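# Load a white part from the tote into the mould

## Task

Pick one white plastic part out of the blue tote and put it, narrow end pointing down and pushed fully home, into the empty nest of the mould closest to the arms on the rotary table. The tote must stay upright in its place with the remaining parts still inside. Finish with both grippers released so that neither arm touches any movable object.

## Robot and tools

Robot: two arms, left_arm and right_arm, each ending in a two-finger parallel gripper. Each gripper's fingers point along its own +z axis and close along its own y axis. The reported hand point sits between the finger pads, a few millimetres short of the tips.

Frame: every position, orientation and offset uses the scene frame. Its origin is at table-top height, halfway between the two nominal arm bases. +x points out over the table, +z points up, and +y is toward left_arm. Arm names do not match which side of an image they appear on. Reported positions are in metres and orientations are quaternions (w,x,y,z). Either can be off by a few centimetres, more at long reach.

Row format, shared by execute_actions and move: each row has 14 numbers in [-1, 1]. The first 7 are for left_arm: dx, dy, dz, rx, ry, rz, opening. The next 7 are the same for right_arm. Always send all 14, even if one arm stays still. dx..rz are an offset, not a pose. They are measured along the scene axes from that arm's Hand target as it stood when the action or move began. 1.0 equals 0.6 m for dx/dy/dz, and 180 degrees for the rotation vector (rx, ry, rz), which turns the gripper about its Hand target position. Six zeros re-request the current Hand target. Opening is absolute: +1 fully open (about 87 mm between pads), +0.5 about 69 mm, 0 about 43 mm, -0.5 about 18 mm, -1 closed. A 0 in the opening slot is a real command. To leave a gripper unchanged, resend its present value.

execute_actions(actions, cameras): actions is a list of actions. Each action is a table of up to 15 rows, one row per 1/30 s step, so one action lasts 0.5 s. A short table repeats its last row until 15 steps are used. Every row in an action counts from the action's starting Hand target, not from the row before. Each new action starts from the updated Hand target, so repeating the same offset keeps moving the arm further. An empty list just returns state and images. cameras picks which images come back: null or ["all"] gives all, [] gives none, and an unknown name invalidates the call.

move(target, speed, blend, opening_speed, blocking, cameras): drives each gripper in a straight line toward an offset. target is one 14-number row or a list of up to 15 rows. In a list, every row is still an offset from the same starting Hand targets, not from the previous row. speed is the peak speed in m/s (0.002 to 2.9, default 0.25; rotation up to twice that in rad/s). It can be one number or one per target. blend (metres) rounds corners at intermediate targets. opening_speed (0.2 or more, per second on the -1..+1 scale) ramps the fingers. blocking=false returns after about 0.5 s while the motion continues. A move caps at 10 s. Moves do not avoid obstacles or the other arm. Grippers lag and can overshoot, especially when fast or near full stretch. Route around an arm's own base, not close past it. Faster moves and targets set deeper past contact hit harder. The result adds a move: line. done means the arm is at rest within 10 mm and 2 degrees. Other endings include off_target, moving, held (a check or the clearance check stopped it) and fault. limits=paced means the command was clipped, and limits=held means steps were withheld. Done does not tell you whether the arm is touching something.

wait(seconds 0 to 10, cameras): lets time pass while arms hold their last command. stop(cameras): brakes a running move, which needs some distance. zoom_image(camera, region [x0,y0,x1,y1], at most 504x504 px) magnifies a camera's latest image. The cameras are cam_head_left, cam_head_right, cam_high, cam_low, cam_left_wrist and cam_right_wrist, each 896x504. finished_scene(scene) ends the scene irreversibly; pass the current scene number.

Reading results: Hand target is the last commanded pose, after clipping, and is the base for the next offsets. Grippers often stop short of it because of friction and weight, and may tilt. Check position and orientation after each move, then send the remaining gap or rotation as a new offset. Orientation commands are clipped to within 40 degrees of the measured one per step. grip_measured uses the same scale as the opening command and can be off by about 0.043. Joint velocities reading within noise means the arm is still. Joint torques include gravity and wrap at ±28 N m for joints 1-3. Joint limits are listed (rad): waist -2.618..3.054, shoulder 0..3.142, elbow 0..3.142, wrist pitch and yaw ±1.571, wrist roll ±2.094. A MOTOR HOT line appears at 75 °C. At 90 °C that arm folds and goes idle, and at 100 °C it collapses. Holding loads, staying stretched out, or pushing against something heats motors. Camera calibration (K, distortion, T_world_to_cam) is given per camera. Fixed cameras may have shifted slightly, and wrist images can lag during motion.

Gripping: close to about 0.04 below the grip_measured value at first contact for full force. Use less below it for a lighter hold. Closing fast squeezes harder.

Avoid: dropping the part or releasing it while it moves; knocking over or shifting the tote or spilling parts; anything falling off the table; fast impacts or hard pressing. An arm blocked by an object keeps pushing until you command its target back past the gripper. Never let the grippers, wrist cameras or fingers collide or clamp each other, since that can fail the scene. Cables touching an object count as contact. Objects may be nudged by outside disturbances. Before finishing, open and lift both grippers clear.

Each tool is called after "Emit:" by a JSON object that holds its "fn" and its "kwargs", one argument or row to a line.

## Session

Emit:
{"fn": "execute_actions", "kwargs": {
  "actions": []
}}

Scene clock: 0.00 s.
left_arm: end_effector_position=(+0.4068, +0.2544, +0.1821) grip_measured=+1.000 end_effector_quat_wxyz=(+0.468, -0.072, +0.881, -0.016) | right_arm: end_effector_position=(+0.2237, -0.2899, +0.0600) grip_measured=+0.985 end_effector_quat_wxyz=(+0.543, +0.087, +0.835, +0.014)
Joint positions: left_arm=[-0.226 1.326 0.907 -0.196 -0.235 -0.279 1] | right_arm=[0.717 1.043 0.067 0.417 0.689 0.509 0.993]
Joint velocities: within noise
Joint torques (N m): no reading
Motor temperatures (°C): left_arm=[30 35 38 29 27 29 29] | right_arm=[31 41 36 30 27 28 31]
Heat: left arm: 38 °C; right arm: 41 °C.
Hand target: left_arm +0.4084, +0.2541, +0.1875; +0.474, -0.072, +0.877, -0.018 | right_arm +0.2270, -0.2874, +0.0651; +0.549, +0.090, +0.831, +0.020
Tool commands: left_gripper/opening=+1.0 right_gripper/opening=+1.0

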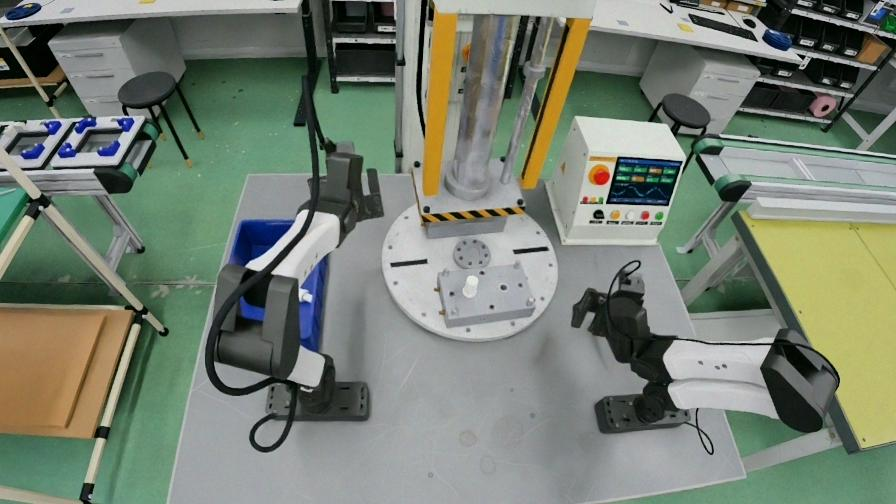

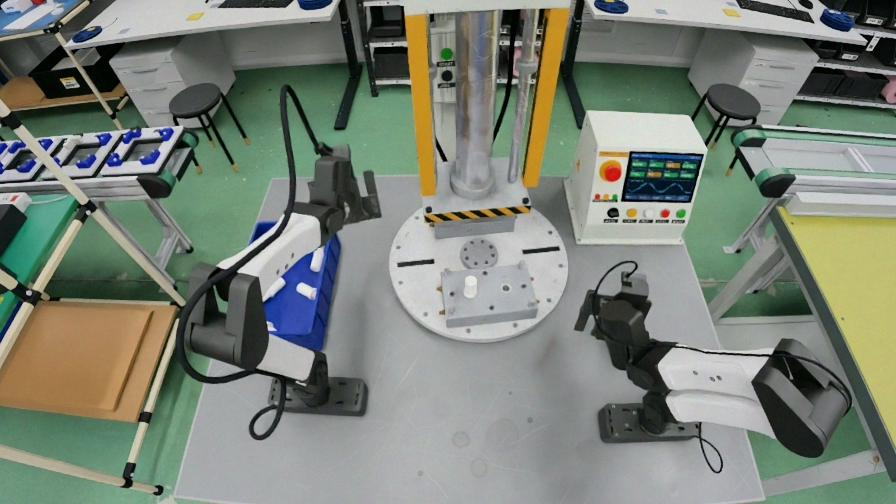

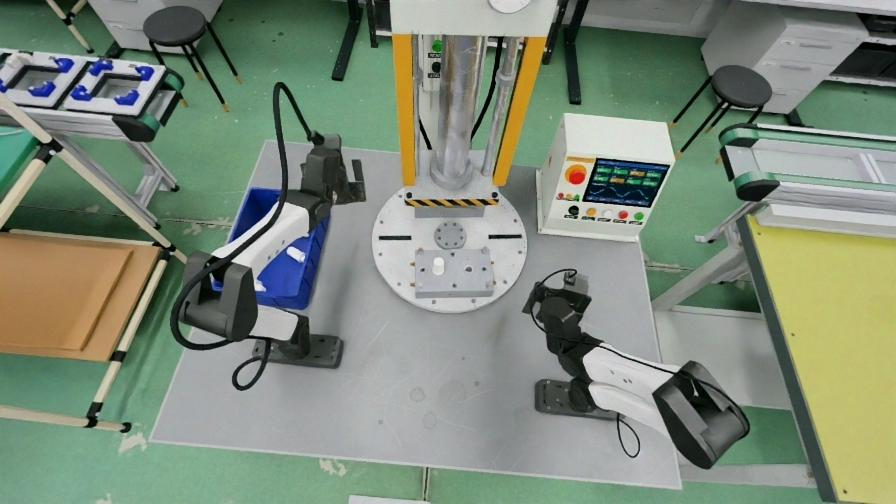

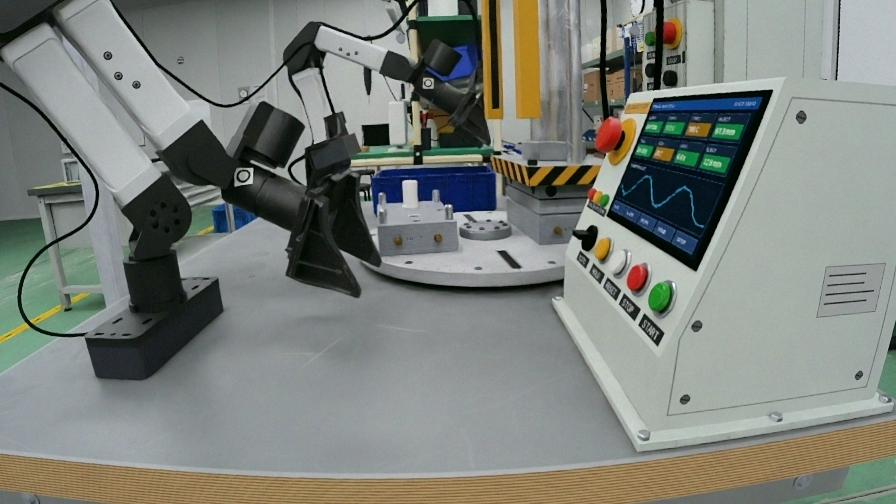

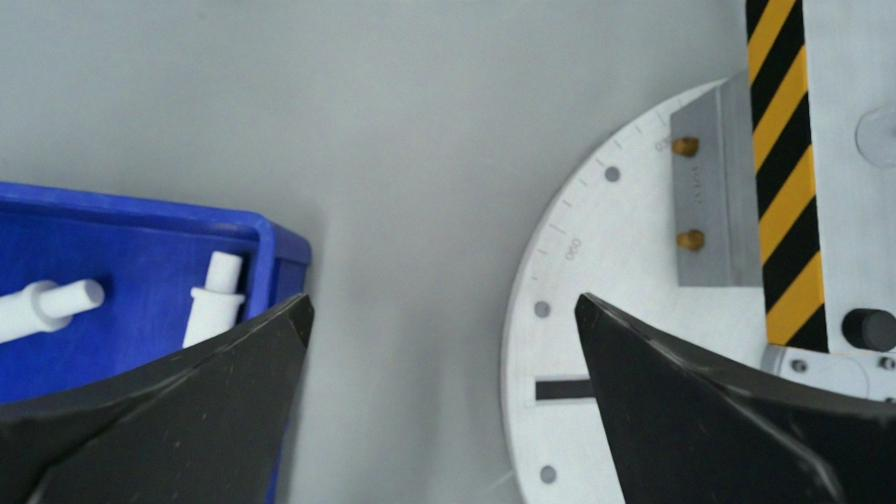

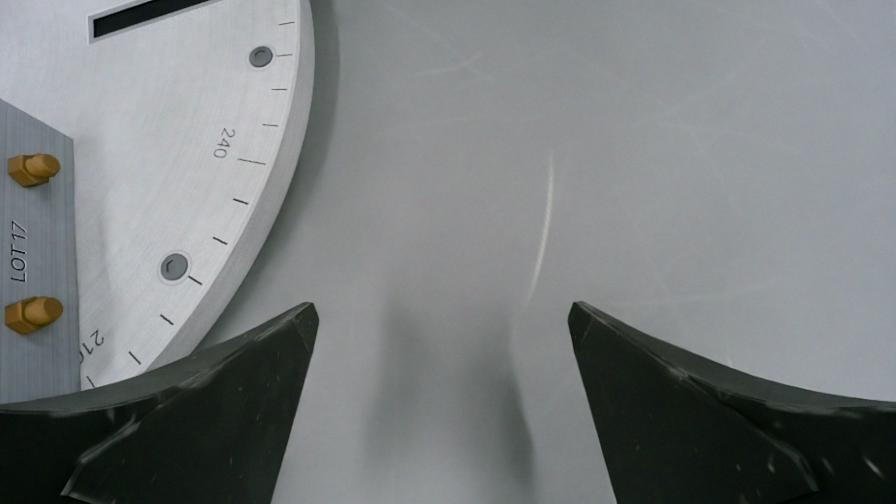

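Emit:
{"fn": "zoom_image", "kwargs": {
  "camera": "cam_head_right",
  "region": [380, 230, 580, 350]
}}

Emit:
{"fn": "zoom_image", "kwargs": {
  "camera": "cam_head_right",
  "region": [220, 200, 380, 360]
}}

Emit:
{"fn": "zoom_image", "kwargs": {
  "camera": "cam_low",
  "region": [340, 150, 520, 280]
}}

Scaled by 2.520 from the camera's 896x504 image, which has a finer 1280x720 frame.

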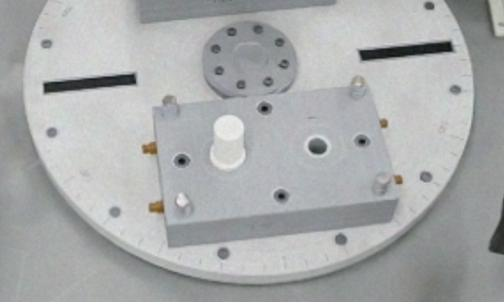

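Scaled by 3.150 from the camera's 896x504 image, which has a finer 1280x720 frame.

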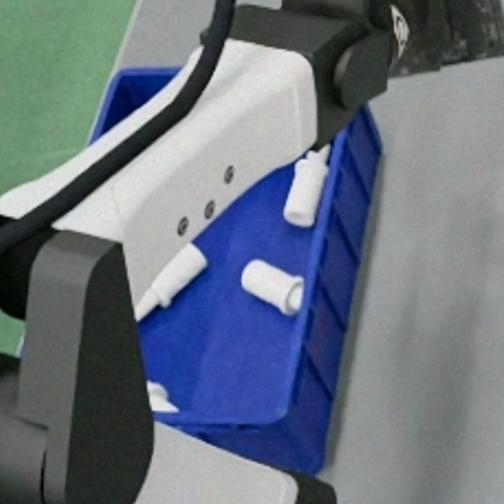

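Scaled by 2.800 from the camera's 896x504 image, which has a finer 1280x720 frame.

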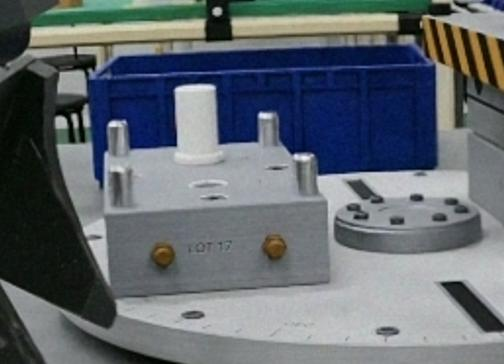

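Emit:
{"fn": "move", "kwargs": {
  "target": [-0.25,0.13,0.15,0,0,0,1,0,0,0,0,0,0,1]
}}

Scene clock: 38.13 s.
left_arm: end_effector_position=(+0.2582, +0.3318, +0.2723) grip_measured=+1.000 end_effector_quat_wxyz=(+0.472, -0.077, +0.878, -0.017) | right_arm: end_effector_position=(+0.2237, -0.2899, +0.0600) grip_measured=+0.985 end_effector_quat_wxyz=(+0.543, +0.087, +0.835, +0.014)
Joint positions: left_arm=[0.147 0.741 1 -0.847 0.07 -0.078 1] | right_arm=[0.717 1.043 0.067 0.417 0.689 0.509 0.993]
Joint torques (N m): left_arm=[1.32 0.44 9.63 1.62 0.25 0.11] | right_arm=[-0.27 -1.44 6.31 1.92 0.27 0]
Heat: left arm: 41 °C; right arm: 40 °C.
Hand target: left_arm +0.2584, +0.3321, +0.2776; +0.474, -0.072, +0.877, -0.018 | right_arm +0.2270, -0.2874, +0.0651; +0.549, +0.090, +0.831, +0.020
Off the commanded pose: left_arm 0.005 m, 1 deg | right_arm 0.007 m, 1 deg.
move: done
camera_calibration:
cam_left_wrist: T_world_to_cam=[[0.115983, -0.986817, 0.112873, 0.263442], [-0.986821, -0.127396, -0.0997722, 0.346026], [0.112836, -0.0998131, -0.988588, 0.40803], [0, 0, 0, 1]] pos_world=[0.26487, 0.344778, 0.408162]

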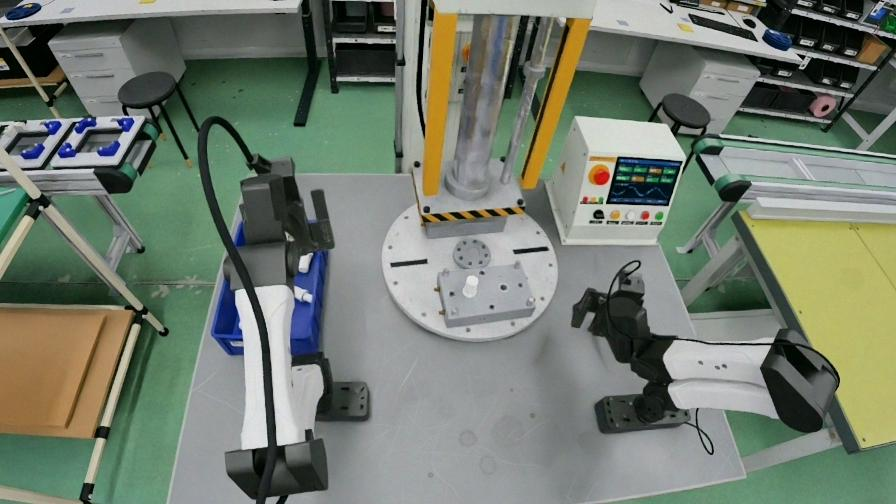

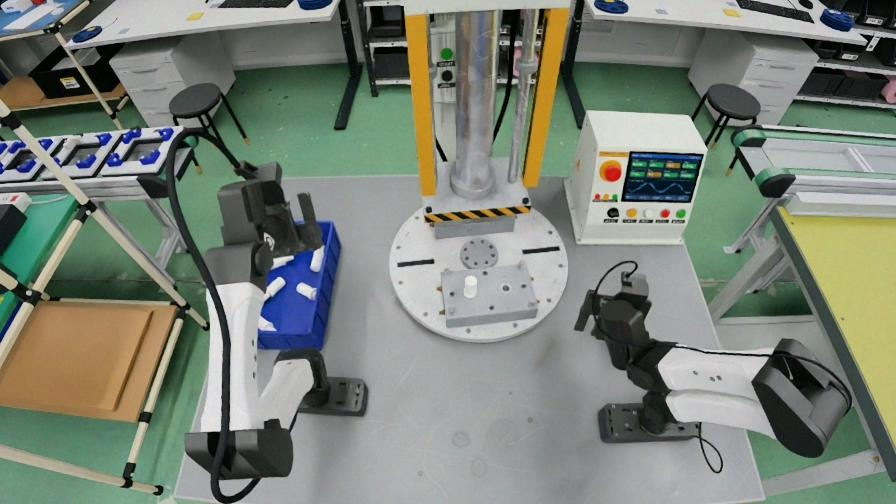

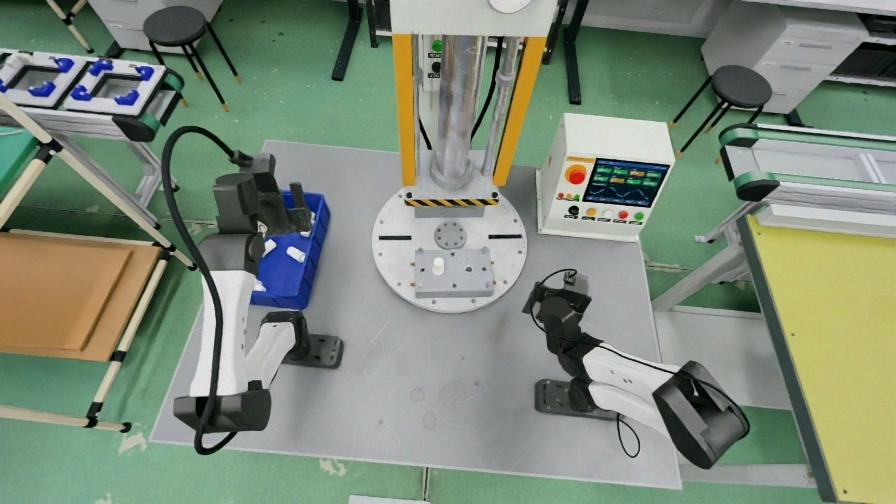

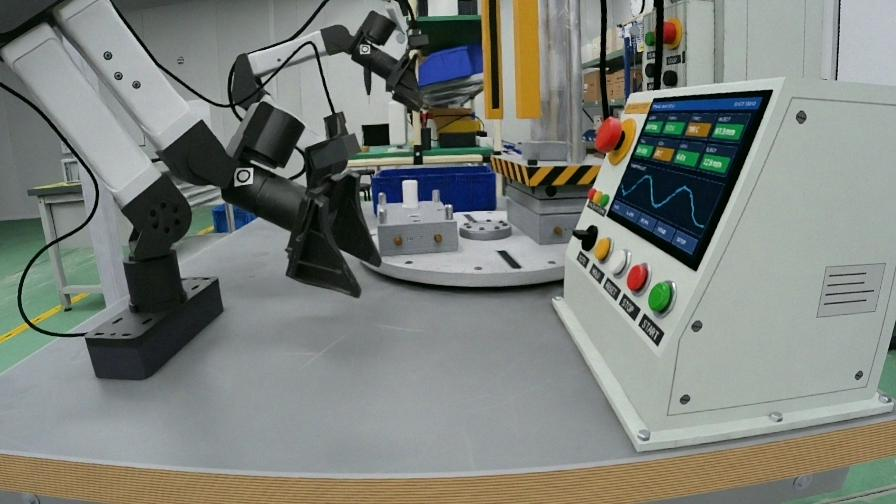

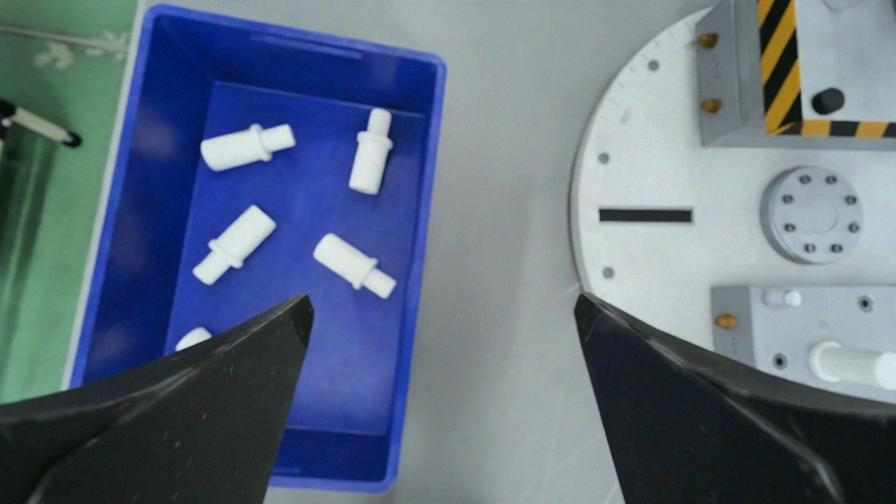

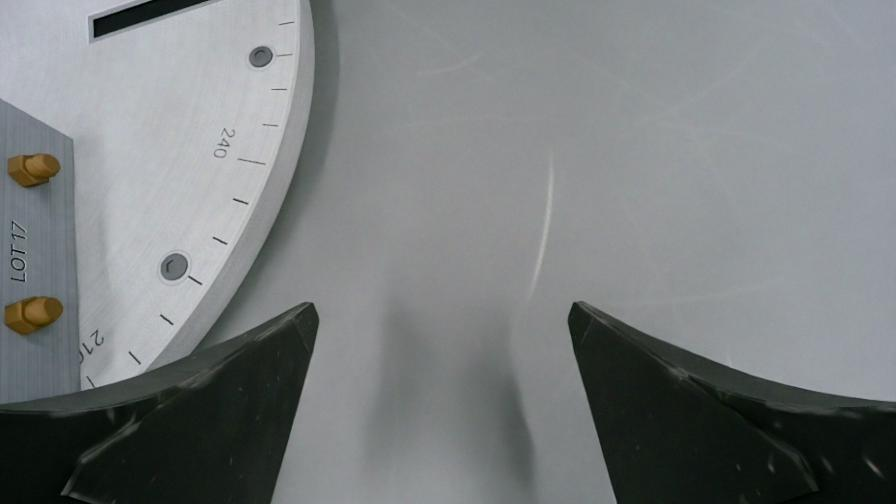

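Emit:
{"fn": "zoom_image", "kwargs": {
  "camera": "cam_left_wrist",
  "region": [150, 80, 450, 330]
}}

Scaled by 1.680 from the camera's 896x504 image, which has a finer 1280x720 frame.

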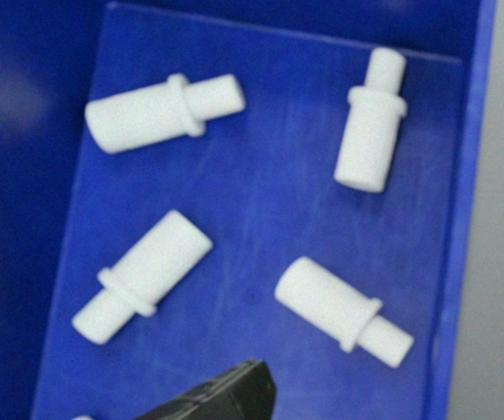

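Emit:
{"fn": "move", "kwargs": {
  "target": [0.051,0.101,-0.163,-0.167,0.281,0.286,0.3,0,0,0,0,0,0,1]
}}

Scene clock: 104.77 s.
left_arm: end_effector_position=(+0.2853, +0.3917, +0.1772) grip_measured=+0.300 end_effector_quat_wxyz=(+0.002, -0.536, +0.844, +0.004) | right_arm: end_effector_position=(+0.2237, -0.2899, +0.0600) grip_measured=+0.985 end_effector_quat_wxyz=(+0.543, +0.087, +0.835, +0.014)
Joint positions: left_arm=[0.396 1.668 1.5 -1.401 -0.009 -0.747 0.65] | right_arm=[0.717 1.043 0.067 0.417 0.689 0.509 0.993]
Joint torques (N m): left_arm=[1.18 -5.2 9.44 0.18 0.16 -0.09] | right_arm=[-0.39 -1.36 6.35 1.9 0.27 0.02]
Motor temperatures (°C): left_arm=[30 35 47 34 27 29 28] | right_arm=[31 40 42 35 27 28 31]
Heat: left arm: 47 °C; right arm: 42 °C.
Hand target: left_arm +0.2891, +0.3927, +0.1797; +0.000, -0.543, +0.840, +0.000 | right_arm +0.2270, -0.2874, +0.0651; +0.549, +0.090, +0.831, +0.020
Off the commanded pose: left_arm 0.005 m, 1 deg | right_arm 0.007 m, 1 deg.
move: done
camera_calibration:
cam_left_wrist: T_world_to_cam=[[0.907543, -0.419952, 0.00235779, -0.0982037], [-0.271679, -0.582817, 0.765842, 0.19177], [-0.320243, -0.695676, -0.643024, 0.612716], [0, 0, 0, 1]] pos_world=[0.337442, 0.496778, 0.247358]

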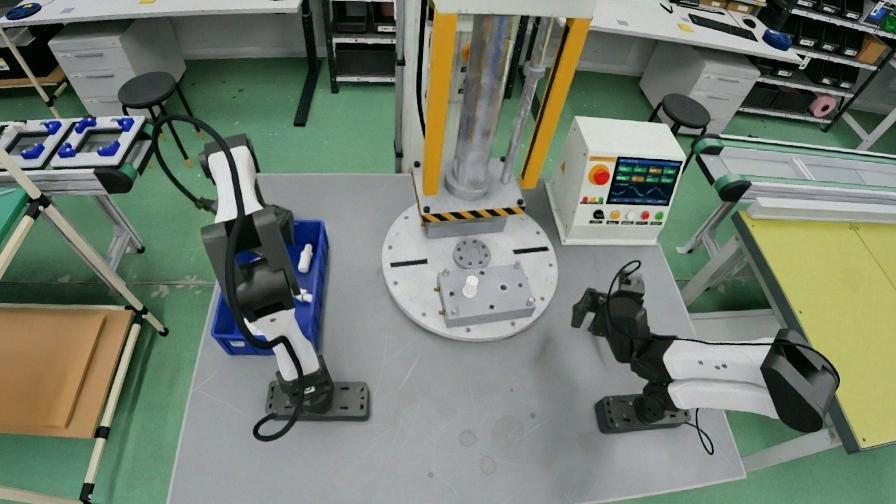

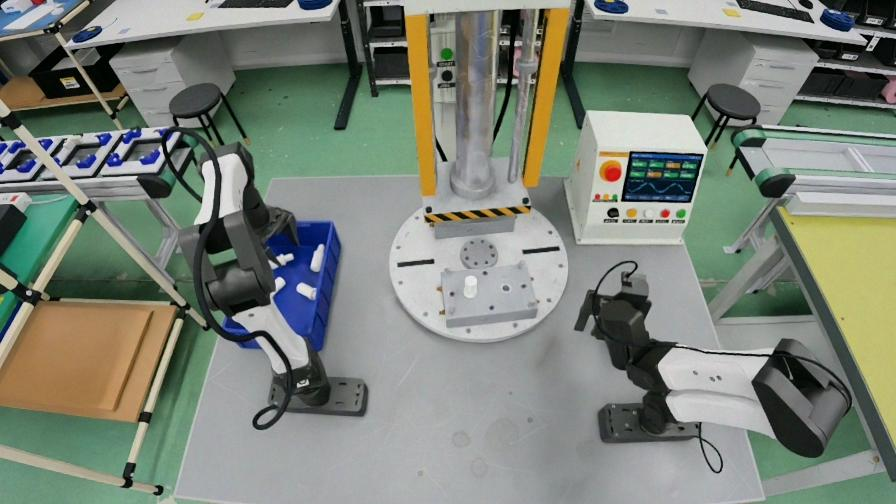

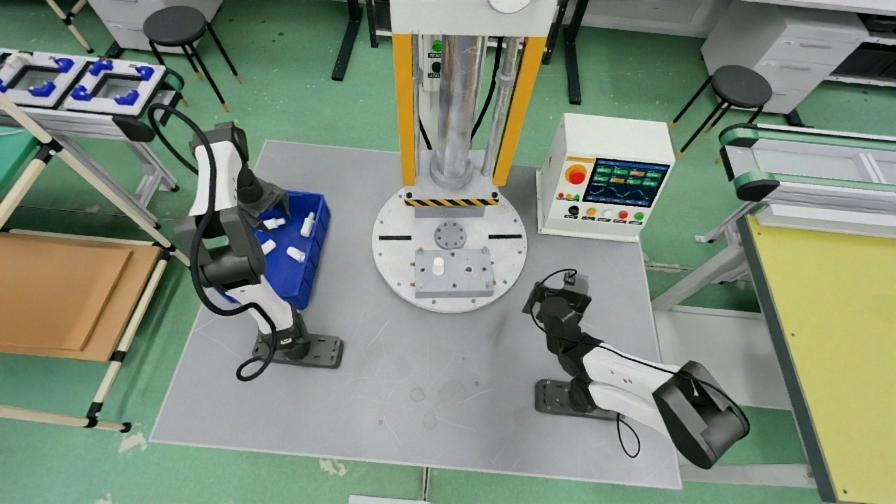

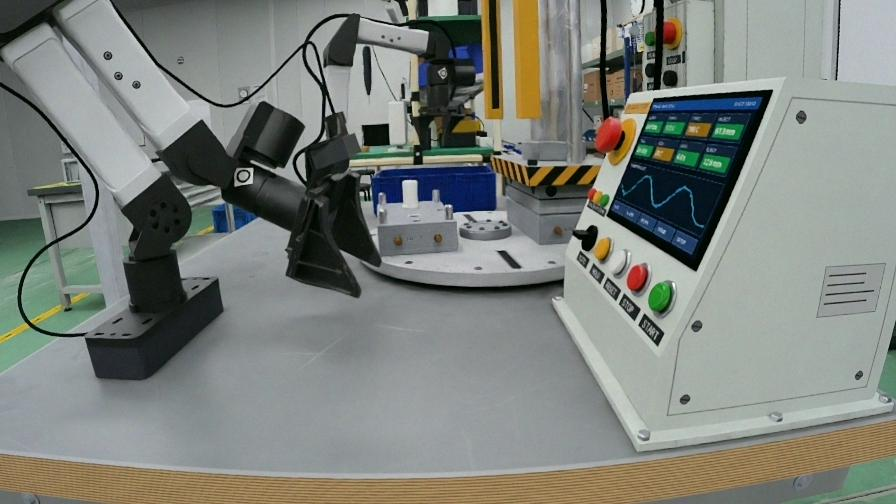

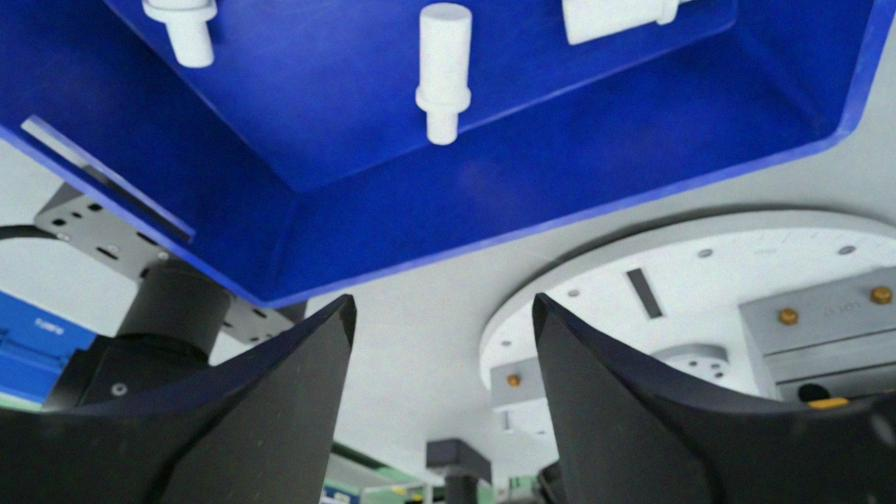

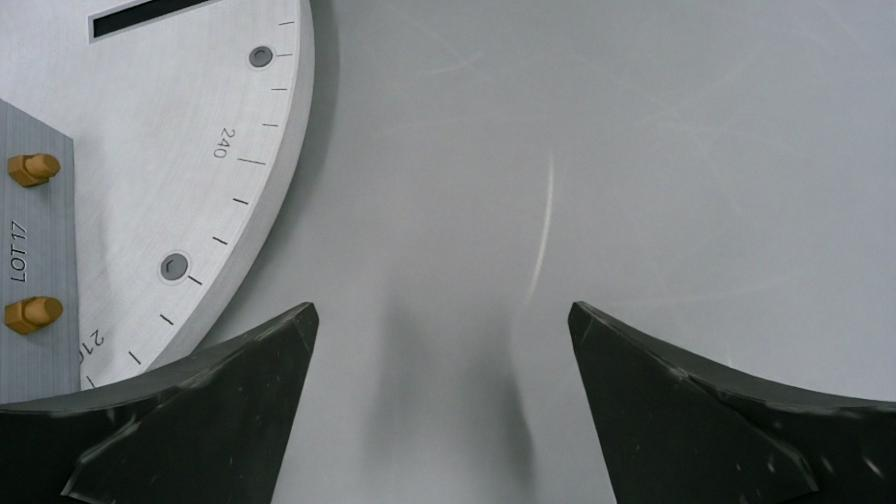

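Emit:
{"fn": "move", "kwargs": {
  "target": [0.008,0.009,-0.191,0,0,0,0.3,0,0,0,0,0,0,1],
  "speed": 0.15,
  "cameras": ["cam_left_wrist","cam_head_right"]
}}

Scene clock: 115.30 s.
left_arm: end_effector_position=(+0.2939, +0.3974, +0.0711) grip_measured=+0.300 end_effector_quat_wxyz=(+0.005, -0.540, +0.842, +0.003) | right_arm: end_effector_position=(+0.2237, -0.2899, +0.0600) grip_measured=+0.985 end_effector_quat_wxyz=(+0.543, +0.087, +0.835, +0.014)
Joint positions: left_arm=[0.405 1.753 1.171 -0.98 -0.008 -0.747 0.65] | right_arm=[0.717 1.043 0.067 0.417 0.689 0.509 0.993]
Joint torques (N m): left_arm=[1.32 -5.64 5.97 0.44 0.15 0.02] | right_arm=[-0.28 -1.39 6.27 1.93 0.29 -0.01]
Heat: left arm: 46 °C; right arm: 43 °C.
Hand target: left_arm +0.2938, +0.3980, +0.0651; +0.000, -0.543, +0.840, +0.000 | right_arm +0.2270, -0.2874, +0.0651; +0.549, +0.090, +0.831, +0.020
Off the commanded pose: left_arm 0.006 m, 1 deg | right_arm 0.007 m, 1 deg.
move: done
camera_calibration:
cam_left_wrist: T_world_to_cam=[[0.911278, -0.411711, 0.00815905, -0.108148], [-0.271491, -0.585782, 0.763644, 0.280037], [-0.309621, -0.698107, -0.645586, 0.549133], [0, 0, 0, 1]] pos_world=[0.344603, 0.502868, 0.141546]
Images, in order (width x height): cam_head_right 896x504, cam_left_wrist 896x504.

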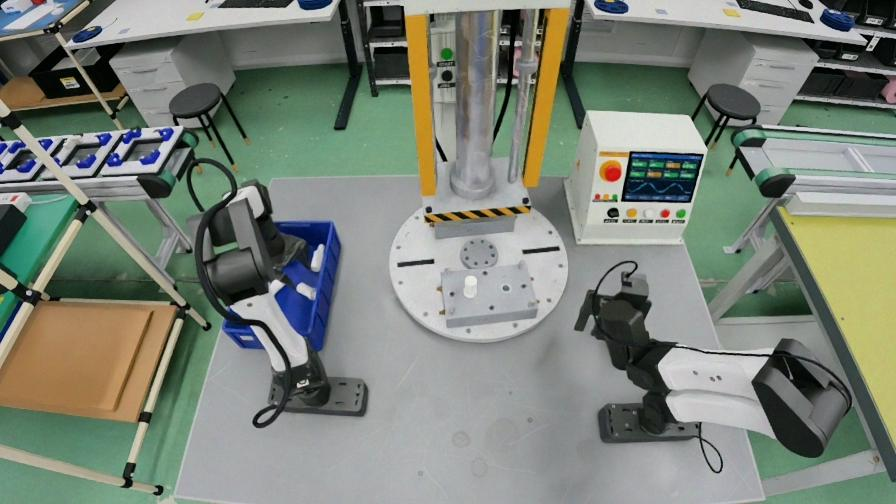

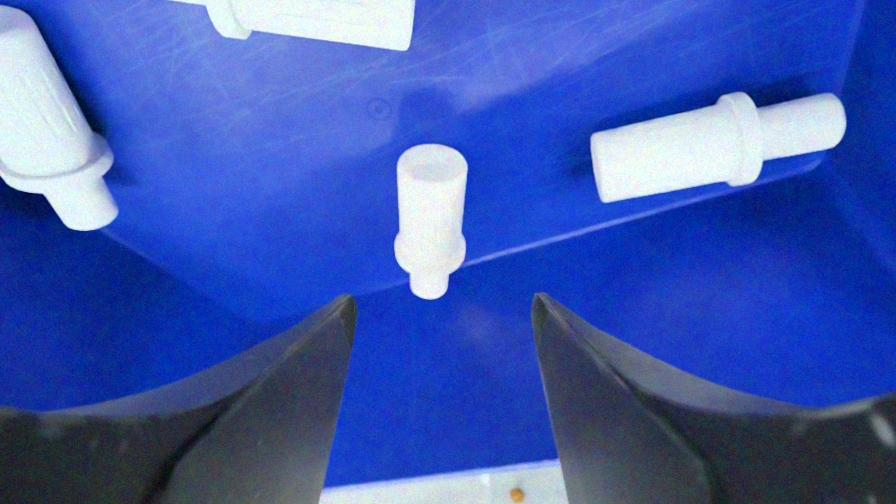

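Emit:
{"fn": "move", "kwargs": {
  "target": [-0.0035,0.006,-0.078,0,0,0,0.3,0,0,0,0,0,0,1],
  "speed": 0.08,
  "cameras": ["cam_left_wrist","cam_head_right"]
}}

Scene clock: 127.23 s.
left_arm: end_effector_position=(+0.2968, +0.4020, +0.0299) grip_measured=+0.300 end_effector_quat_wxyz=(+0.015, -0.542, +0.841, +0.002) | right_arm: end_effector_position=(+0.2237, -0.2899, +0.0600) grip_measured=+0.985 end_effector_quat_wxyz=(+0.543, +0.087, +0.835, +0.014)
Joint positions: left_arm=[0.415 1.816 1.072 -0.798 -0.009 -0.742 0.65] | right_arm=[0.717 1.043 0.067 0.417 0.689 0.509 0.993]
Joint torques (N m): left_arm=[1.58 -4.77 4.83 0.56 0.15 0.09] | right_arm=[-0.31 -1.44 6.19 1.9 0.28 -0.02]
Heat: left arm: 45 °C; right arm: 43 °C.
Hand target: left_arm +0.2917, +0.4017, +0.0184; +0.000, -0.543, +0.840, +0.000 | right_arm +0.2270, -0.2874, +0.0651; +0.549, +0.090, +0.831, +0.020
Off the commanded pose: left_arm 0.013 m, 2 deg | right_arm 0.007 m, 1 deg.
move: off_target (left_arm)
camera_calibration:
cam_left_wrist: T_world_to_cam=[[0.912906, -0.40764, 0.0208022, -0.111002], [-0.282298, -0.593751, 0.753504, 0.32168], [-0.294807, -0.69375, -0.657115, 0.520871], [0, 0, 0, 1]] pos_world=[0.345701, 0.507103, 0.102194]
Images, in order (width x height): cam_head_right 896x504, cam_left_wrist 896x504.

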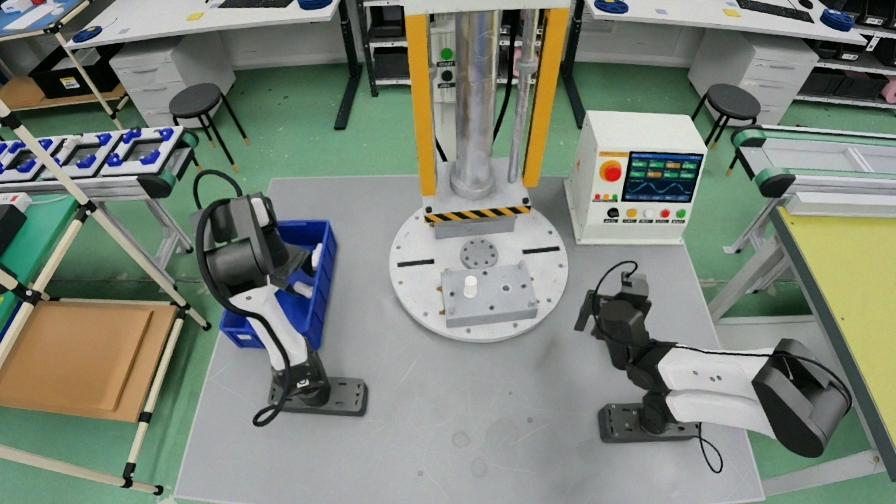

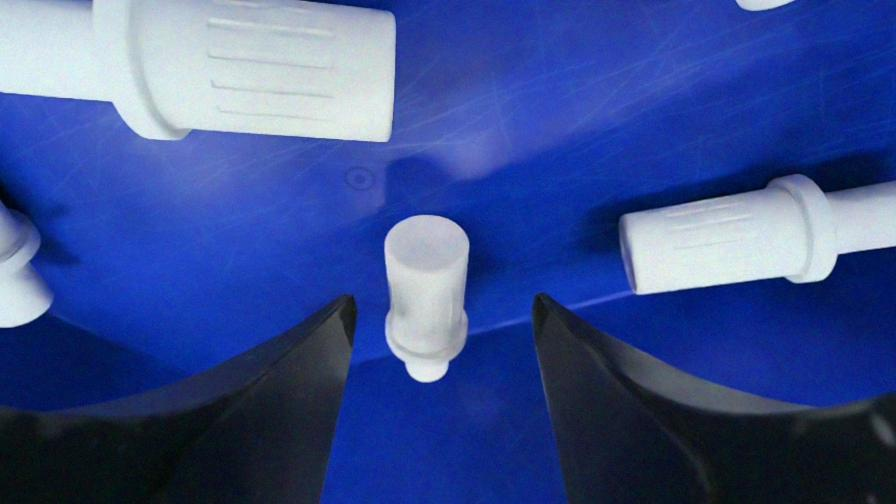

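Emit:
{"fn": "move", "kwargs": {
  "target": [-0.006,0.001,-0.02,-0.005,0.008,0,0.3,0,0,0,0,0,0,1],
  "speed": 0.06,
  "cameras": ["cam_left_wrist"]
}}

Scene clock: 139.00 s.
left_arm: end_effector_position=(+0.2945, +0.4031, +0.0188) grip_measured=+0.300 end_effector_quat_wxyz=(+0.004, -0.541, +0.841, +0.003) | right_arm: end_effector_position=(+0.2237, -0.2899, +0.0600) grip_measured=+0.985 end_effector_quat_wxyz=(+0.543, +0.087, +0.835, +0.014)
Joint positions: left_arm=[0.421 1.851 1.065 -0.777 -0.008 -0.734 0.65] | right_arm=[0.717 1.043 0.067 0.417 0.689 0.509 0.993]
Joint torques (N m): left_arm=[1.83 -4.41 4.85 0.45 0.19 0.1] | right_arm=[-0.35 -1.32 6.32 1.91 0.29 0]
Heat: left arm: 44 °C; right arm: 43 °C.
Hand target: left_arm +0.2880, +0.4023, +0.0063; -0.015, -0.543, +0.840, +0.000 | right_arm +0.2270, -0.2874, +0.0651; +0.549, +0.090, +0.831, +0.020
Off the commanded pose: left_arm 0.014 m, 2 deg | right_arm 0.007 m, 1 deg.
move: off_target (left_arm)
camera_calibration:
cam_left_wrist: T_world_to_cam=[[0.912402, -0.409245, 0.00642702, -0.107186], [-0.268521, -0.586661, 0.764019, 0.322944], [-0.308901, -0.698818, -0.645162, 0.519552], [0, 0, 0, 1]] pos_world=[0.345004, 0.508666, 0.0891481]
Images, in order (width x height): cam_left_wrist 896x504.

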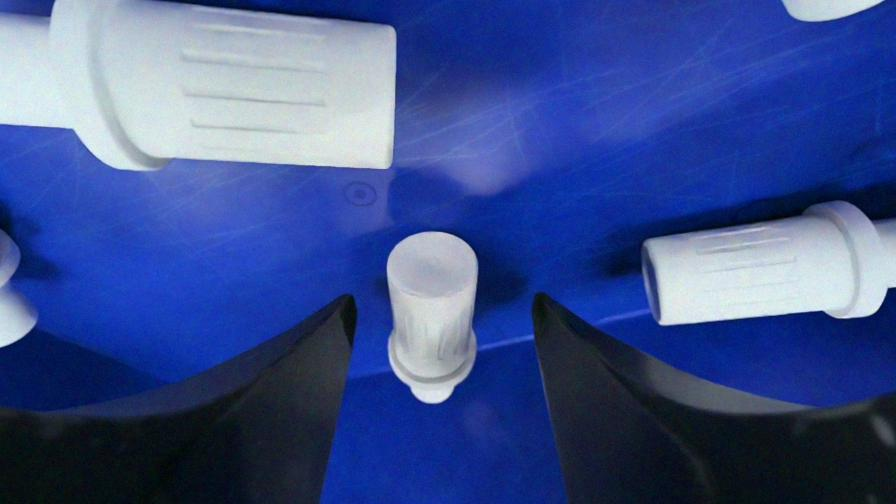

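Emit:
{"fn": "move", "kwargs": {
  "target": [0,0,0,0,0,0,-0.6,0,0,0,0,0,0,1],
  "opening_speed": 0.4,
  "cameras": ["cam_left_wrist"]
}}

Scene clock: 147.53 s.
left_arm: end_effector_position=(+0.2946, +0.4031, +0.0187) grip_measured=-0.344 end_effector_quat_wxyz=(+0.004, -0.541, +0.841, +0.003) | right_arm: end_effector_position=(+0.2237, -0.2899, +0.0600) grip_measured=+0.985 end_effector_quat_wxyz=(+0.543, +0.087, +0.835, +0.014)
Joint positions: left_arm=[0.421 1.851 1.065 -0.777 -0.008 -0.734 0.328] | right_arm=[0.717 1.043 0.067 0.417 0.689 0.509 0.993]
Joint torques (N m): left_arm=[1.81 -4.4 4.86 0.45 0.19 0.09] | right_arm=[-0.39 -1.48 6.35 1.92 0.27 0]
Heat: left arm: 43 °C; right arm: 43 °C.
Hand target: left_arm +0.2880, +0.4023, +0.0063; -0.015, -0.543, +0.840, +0.000 | right_arm +0.2270, -0.2874, +0.0651; +0.549, +0.090, +0.831, +0.020
Off the commanded pose: left_arm 0.014 m, 2 deg | right_arm 0.007 m, 1 deg.
move: off_target (left_arm)
camera_calibration:
cam_left_wrist: T_world_to_cam=[[0.912394, -0.409258, 0.0066641, -0.10725], [-0.268776, -0.586767, 0.763848, 0.323188], [-0.308701, -0.698722, -0.645361, 0.519553], [0, 0, 0, 1]] pos_world=[0.345106, 0.508767, 0.0891472]
Images, in order (width x height): cam_left_wrist 896x504.

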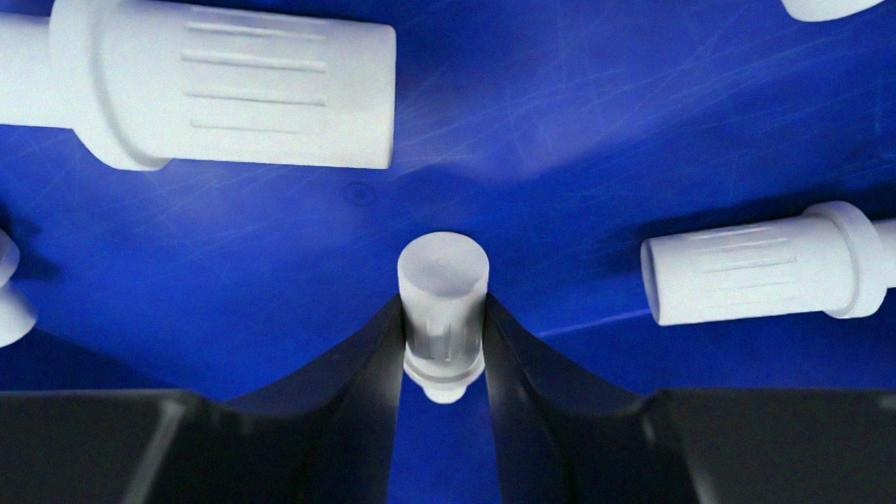

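Emit:
{"fn": "move", "kwargs": {
  "target": [0.005,0,0.39,0.005,-0.008,0,-0.6,0,0,0,0,0,0,1],
  "speed": 0.15,
  "cameras": ["cam_left_wrist","cam_head_right","cam_low"]
}}

Scene clock: 156.07 s.
left_arm: end_effector_position=(+0.2923, +0.4023, +0.2274) grip_measured=-0.344 end_effector_quat_wxyz=(+0.021, -0.541, +0.841, -0.002) | right_arm: end_effector_position=(+0.2237, -0.2899, +0.0600) grip_measured=+0.985 end_effector_quat_wxyz=(+0.543, +0.087, +0.835, +0.014)
Joint positions: left_arm=[0.425 1.706 1.748 -1.572 -0.003 -0.731 0.328] | right_arm=[0.717 1.043 0.067 0.417 0.689 0.509 0.993]
Joint torques (N m): left_arm=[1.43 -8.39 8.9 0.26 0.17 0.04] | right_arm=[-0.27 -1.37 6.38 1.91 0.27 0]
Heat: left arm: 43 °C; right arm: 43 °C.
Hand target: left_arm +0.2910, +0.4023, +0.2402; +0.000, -0.543, +0.840, +0.000 | right_arm +0.2270, -0.2874, +0.0651; +0.549, +0.090, +0.831, +0.020
Off the commanded pose: left_arm 0.013 m, 2 deg | right_arm 0.007 m, 1 deg.
joint sent to its limit (left arm) — joint 4 (wrist pitch), lower limit. The joint targets are off in orientation, not in position.
move: off_target (left_arm)
camera_calibration:
cam_left_wrist: T_world_to_cam=[[0.912301, -0.408151, 0.0334488, -0.113369], [-0.292942, -0.593343, 0.749753, 0.175605], [-0.286166, -0.693799, -0.660872, 0.647853], [0, 0, 0, 1]] pos_world=[0.340262, 0.507402, 0.300279]
Images, in order (width x height): cam_head_right 896x504, cam_low 896x504, cam_left_wrist 896x504.

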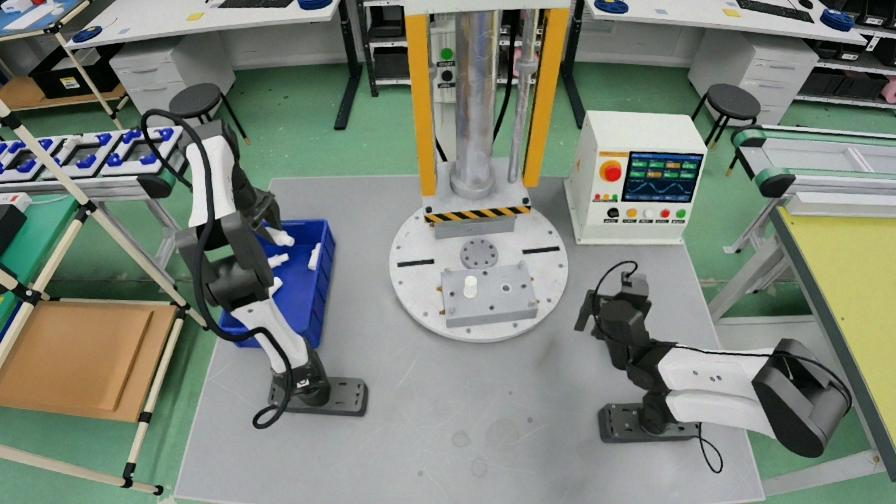

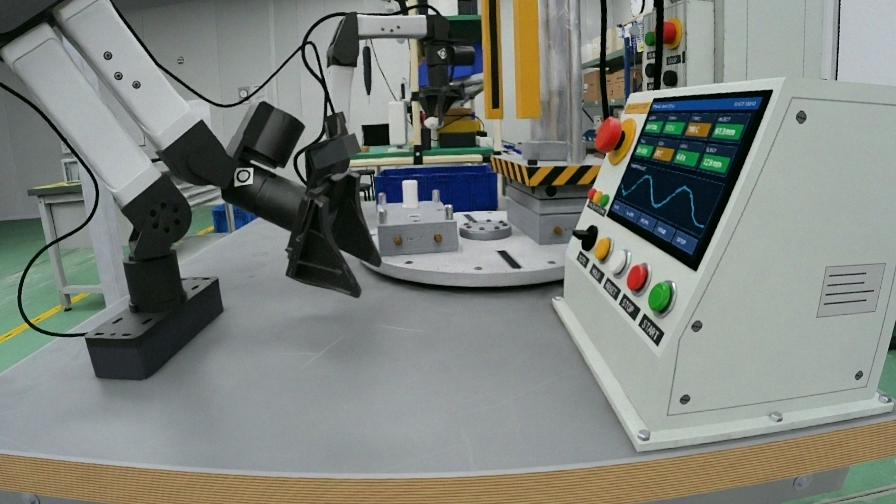

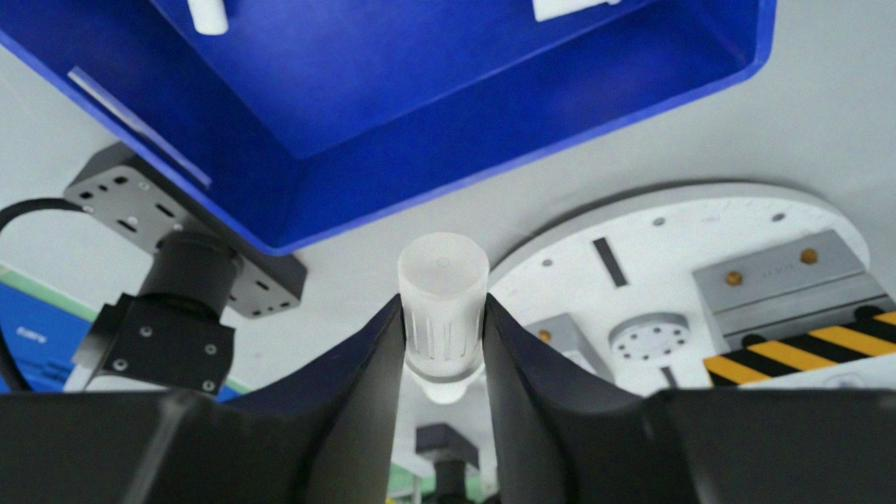

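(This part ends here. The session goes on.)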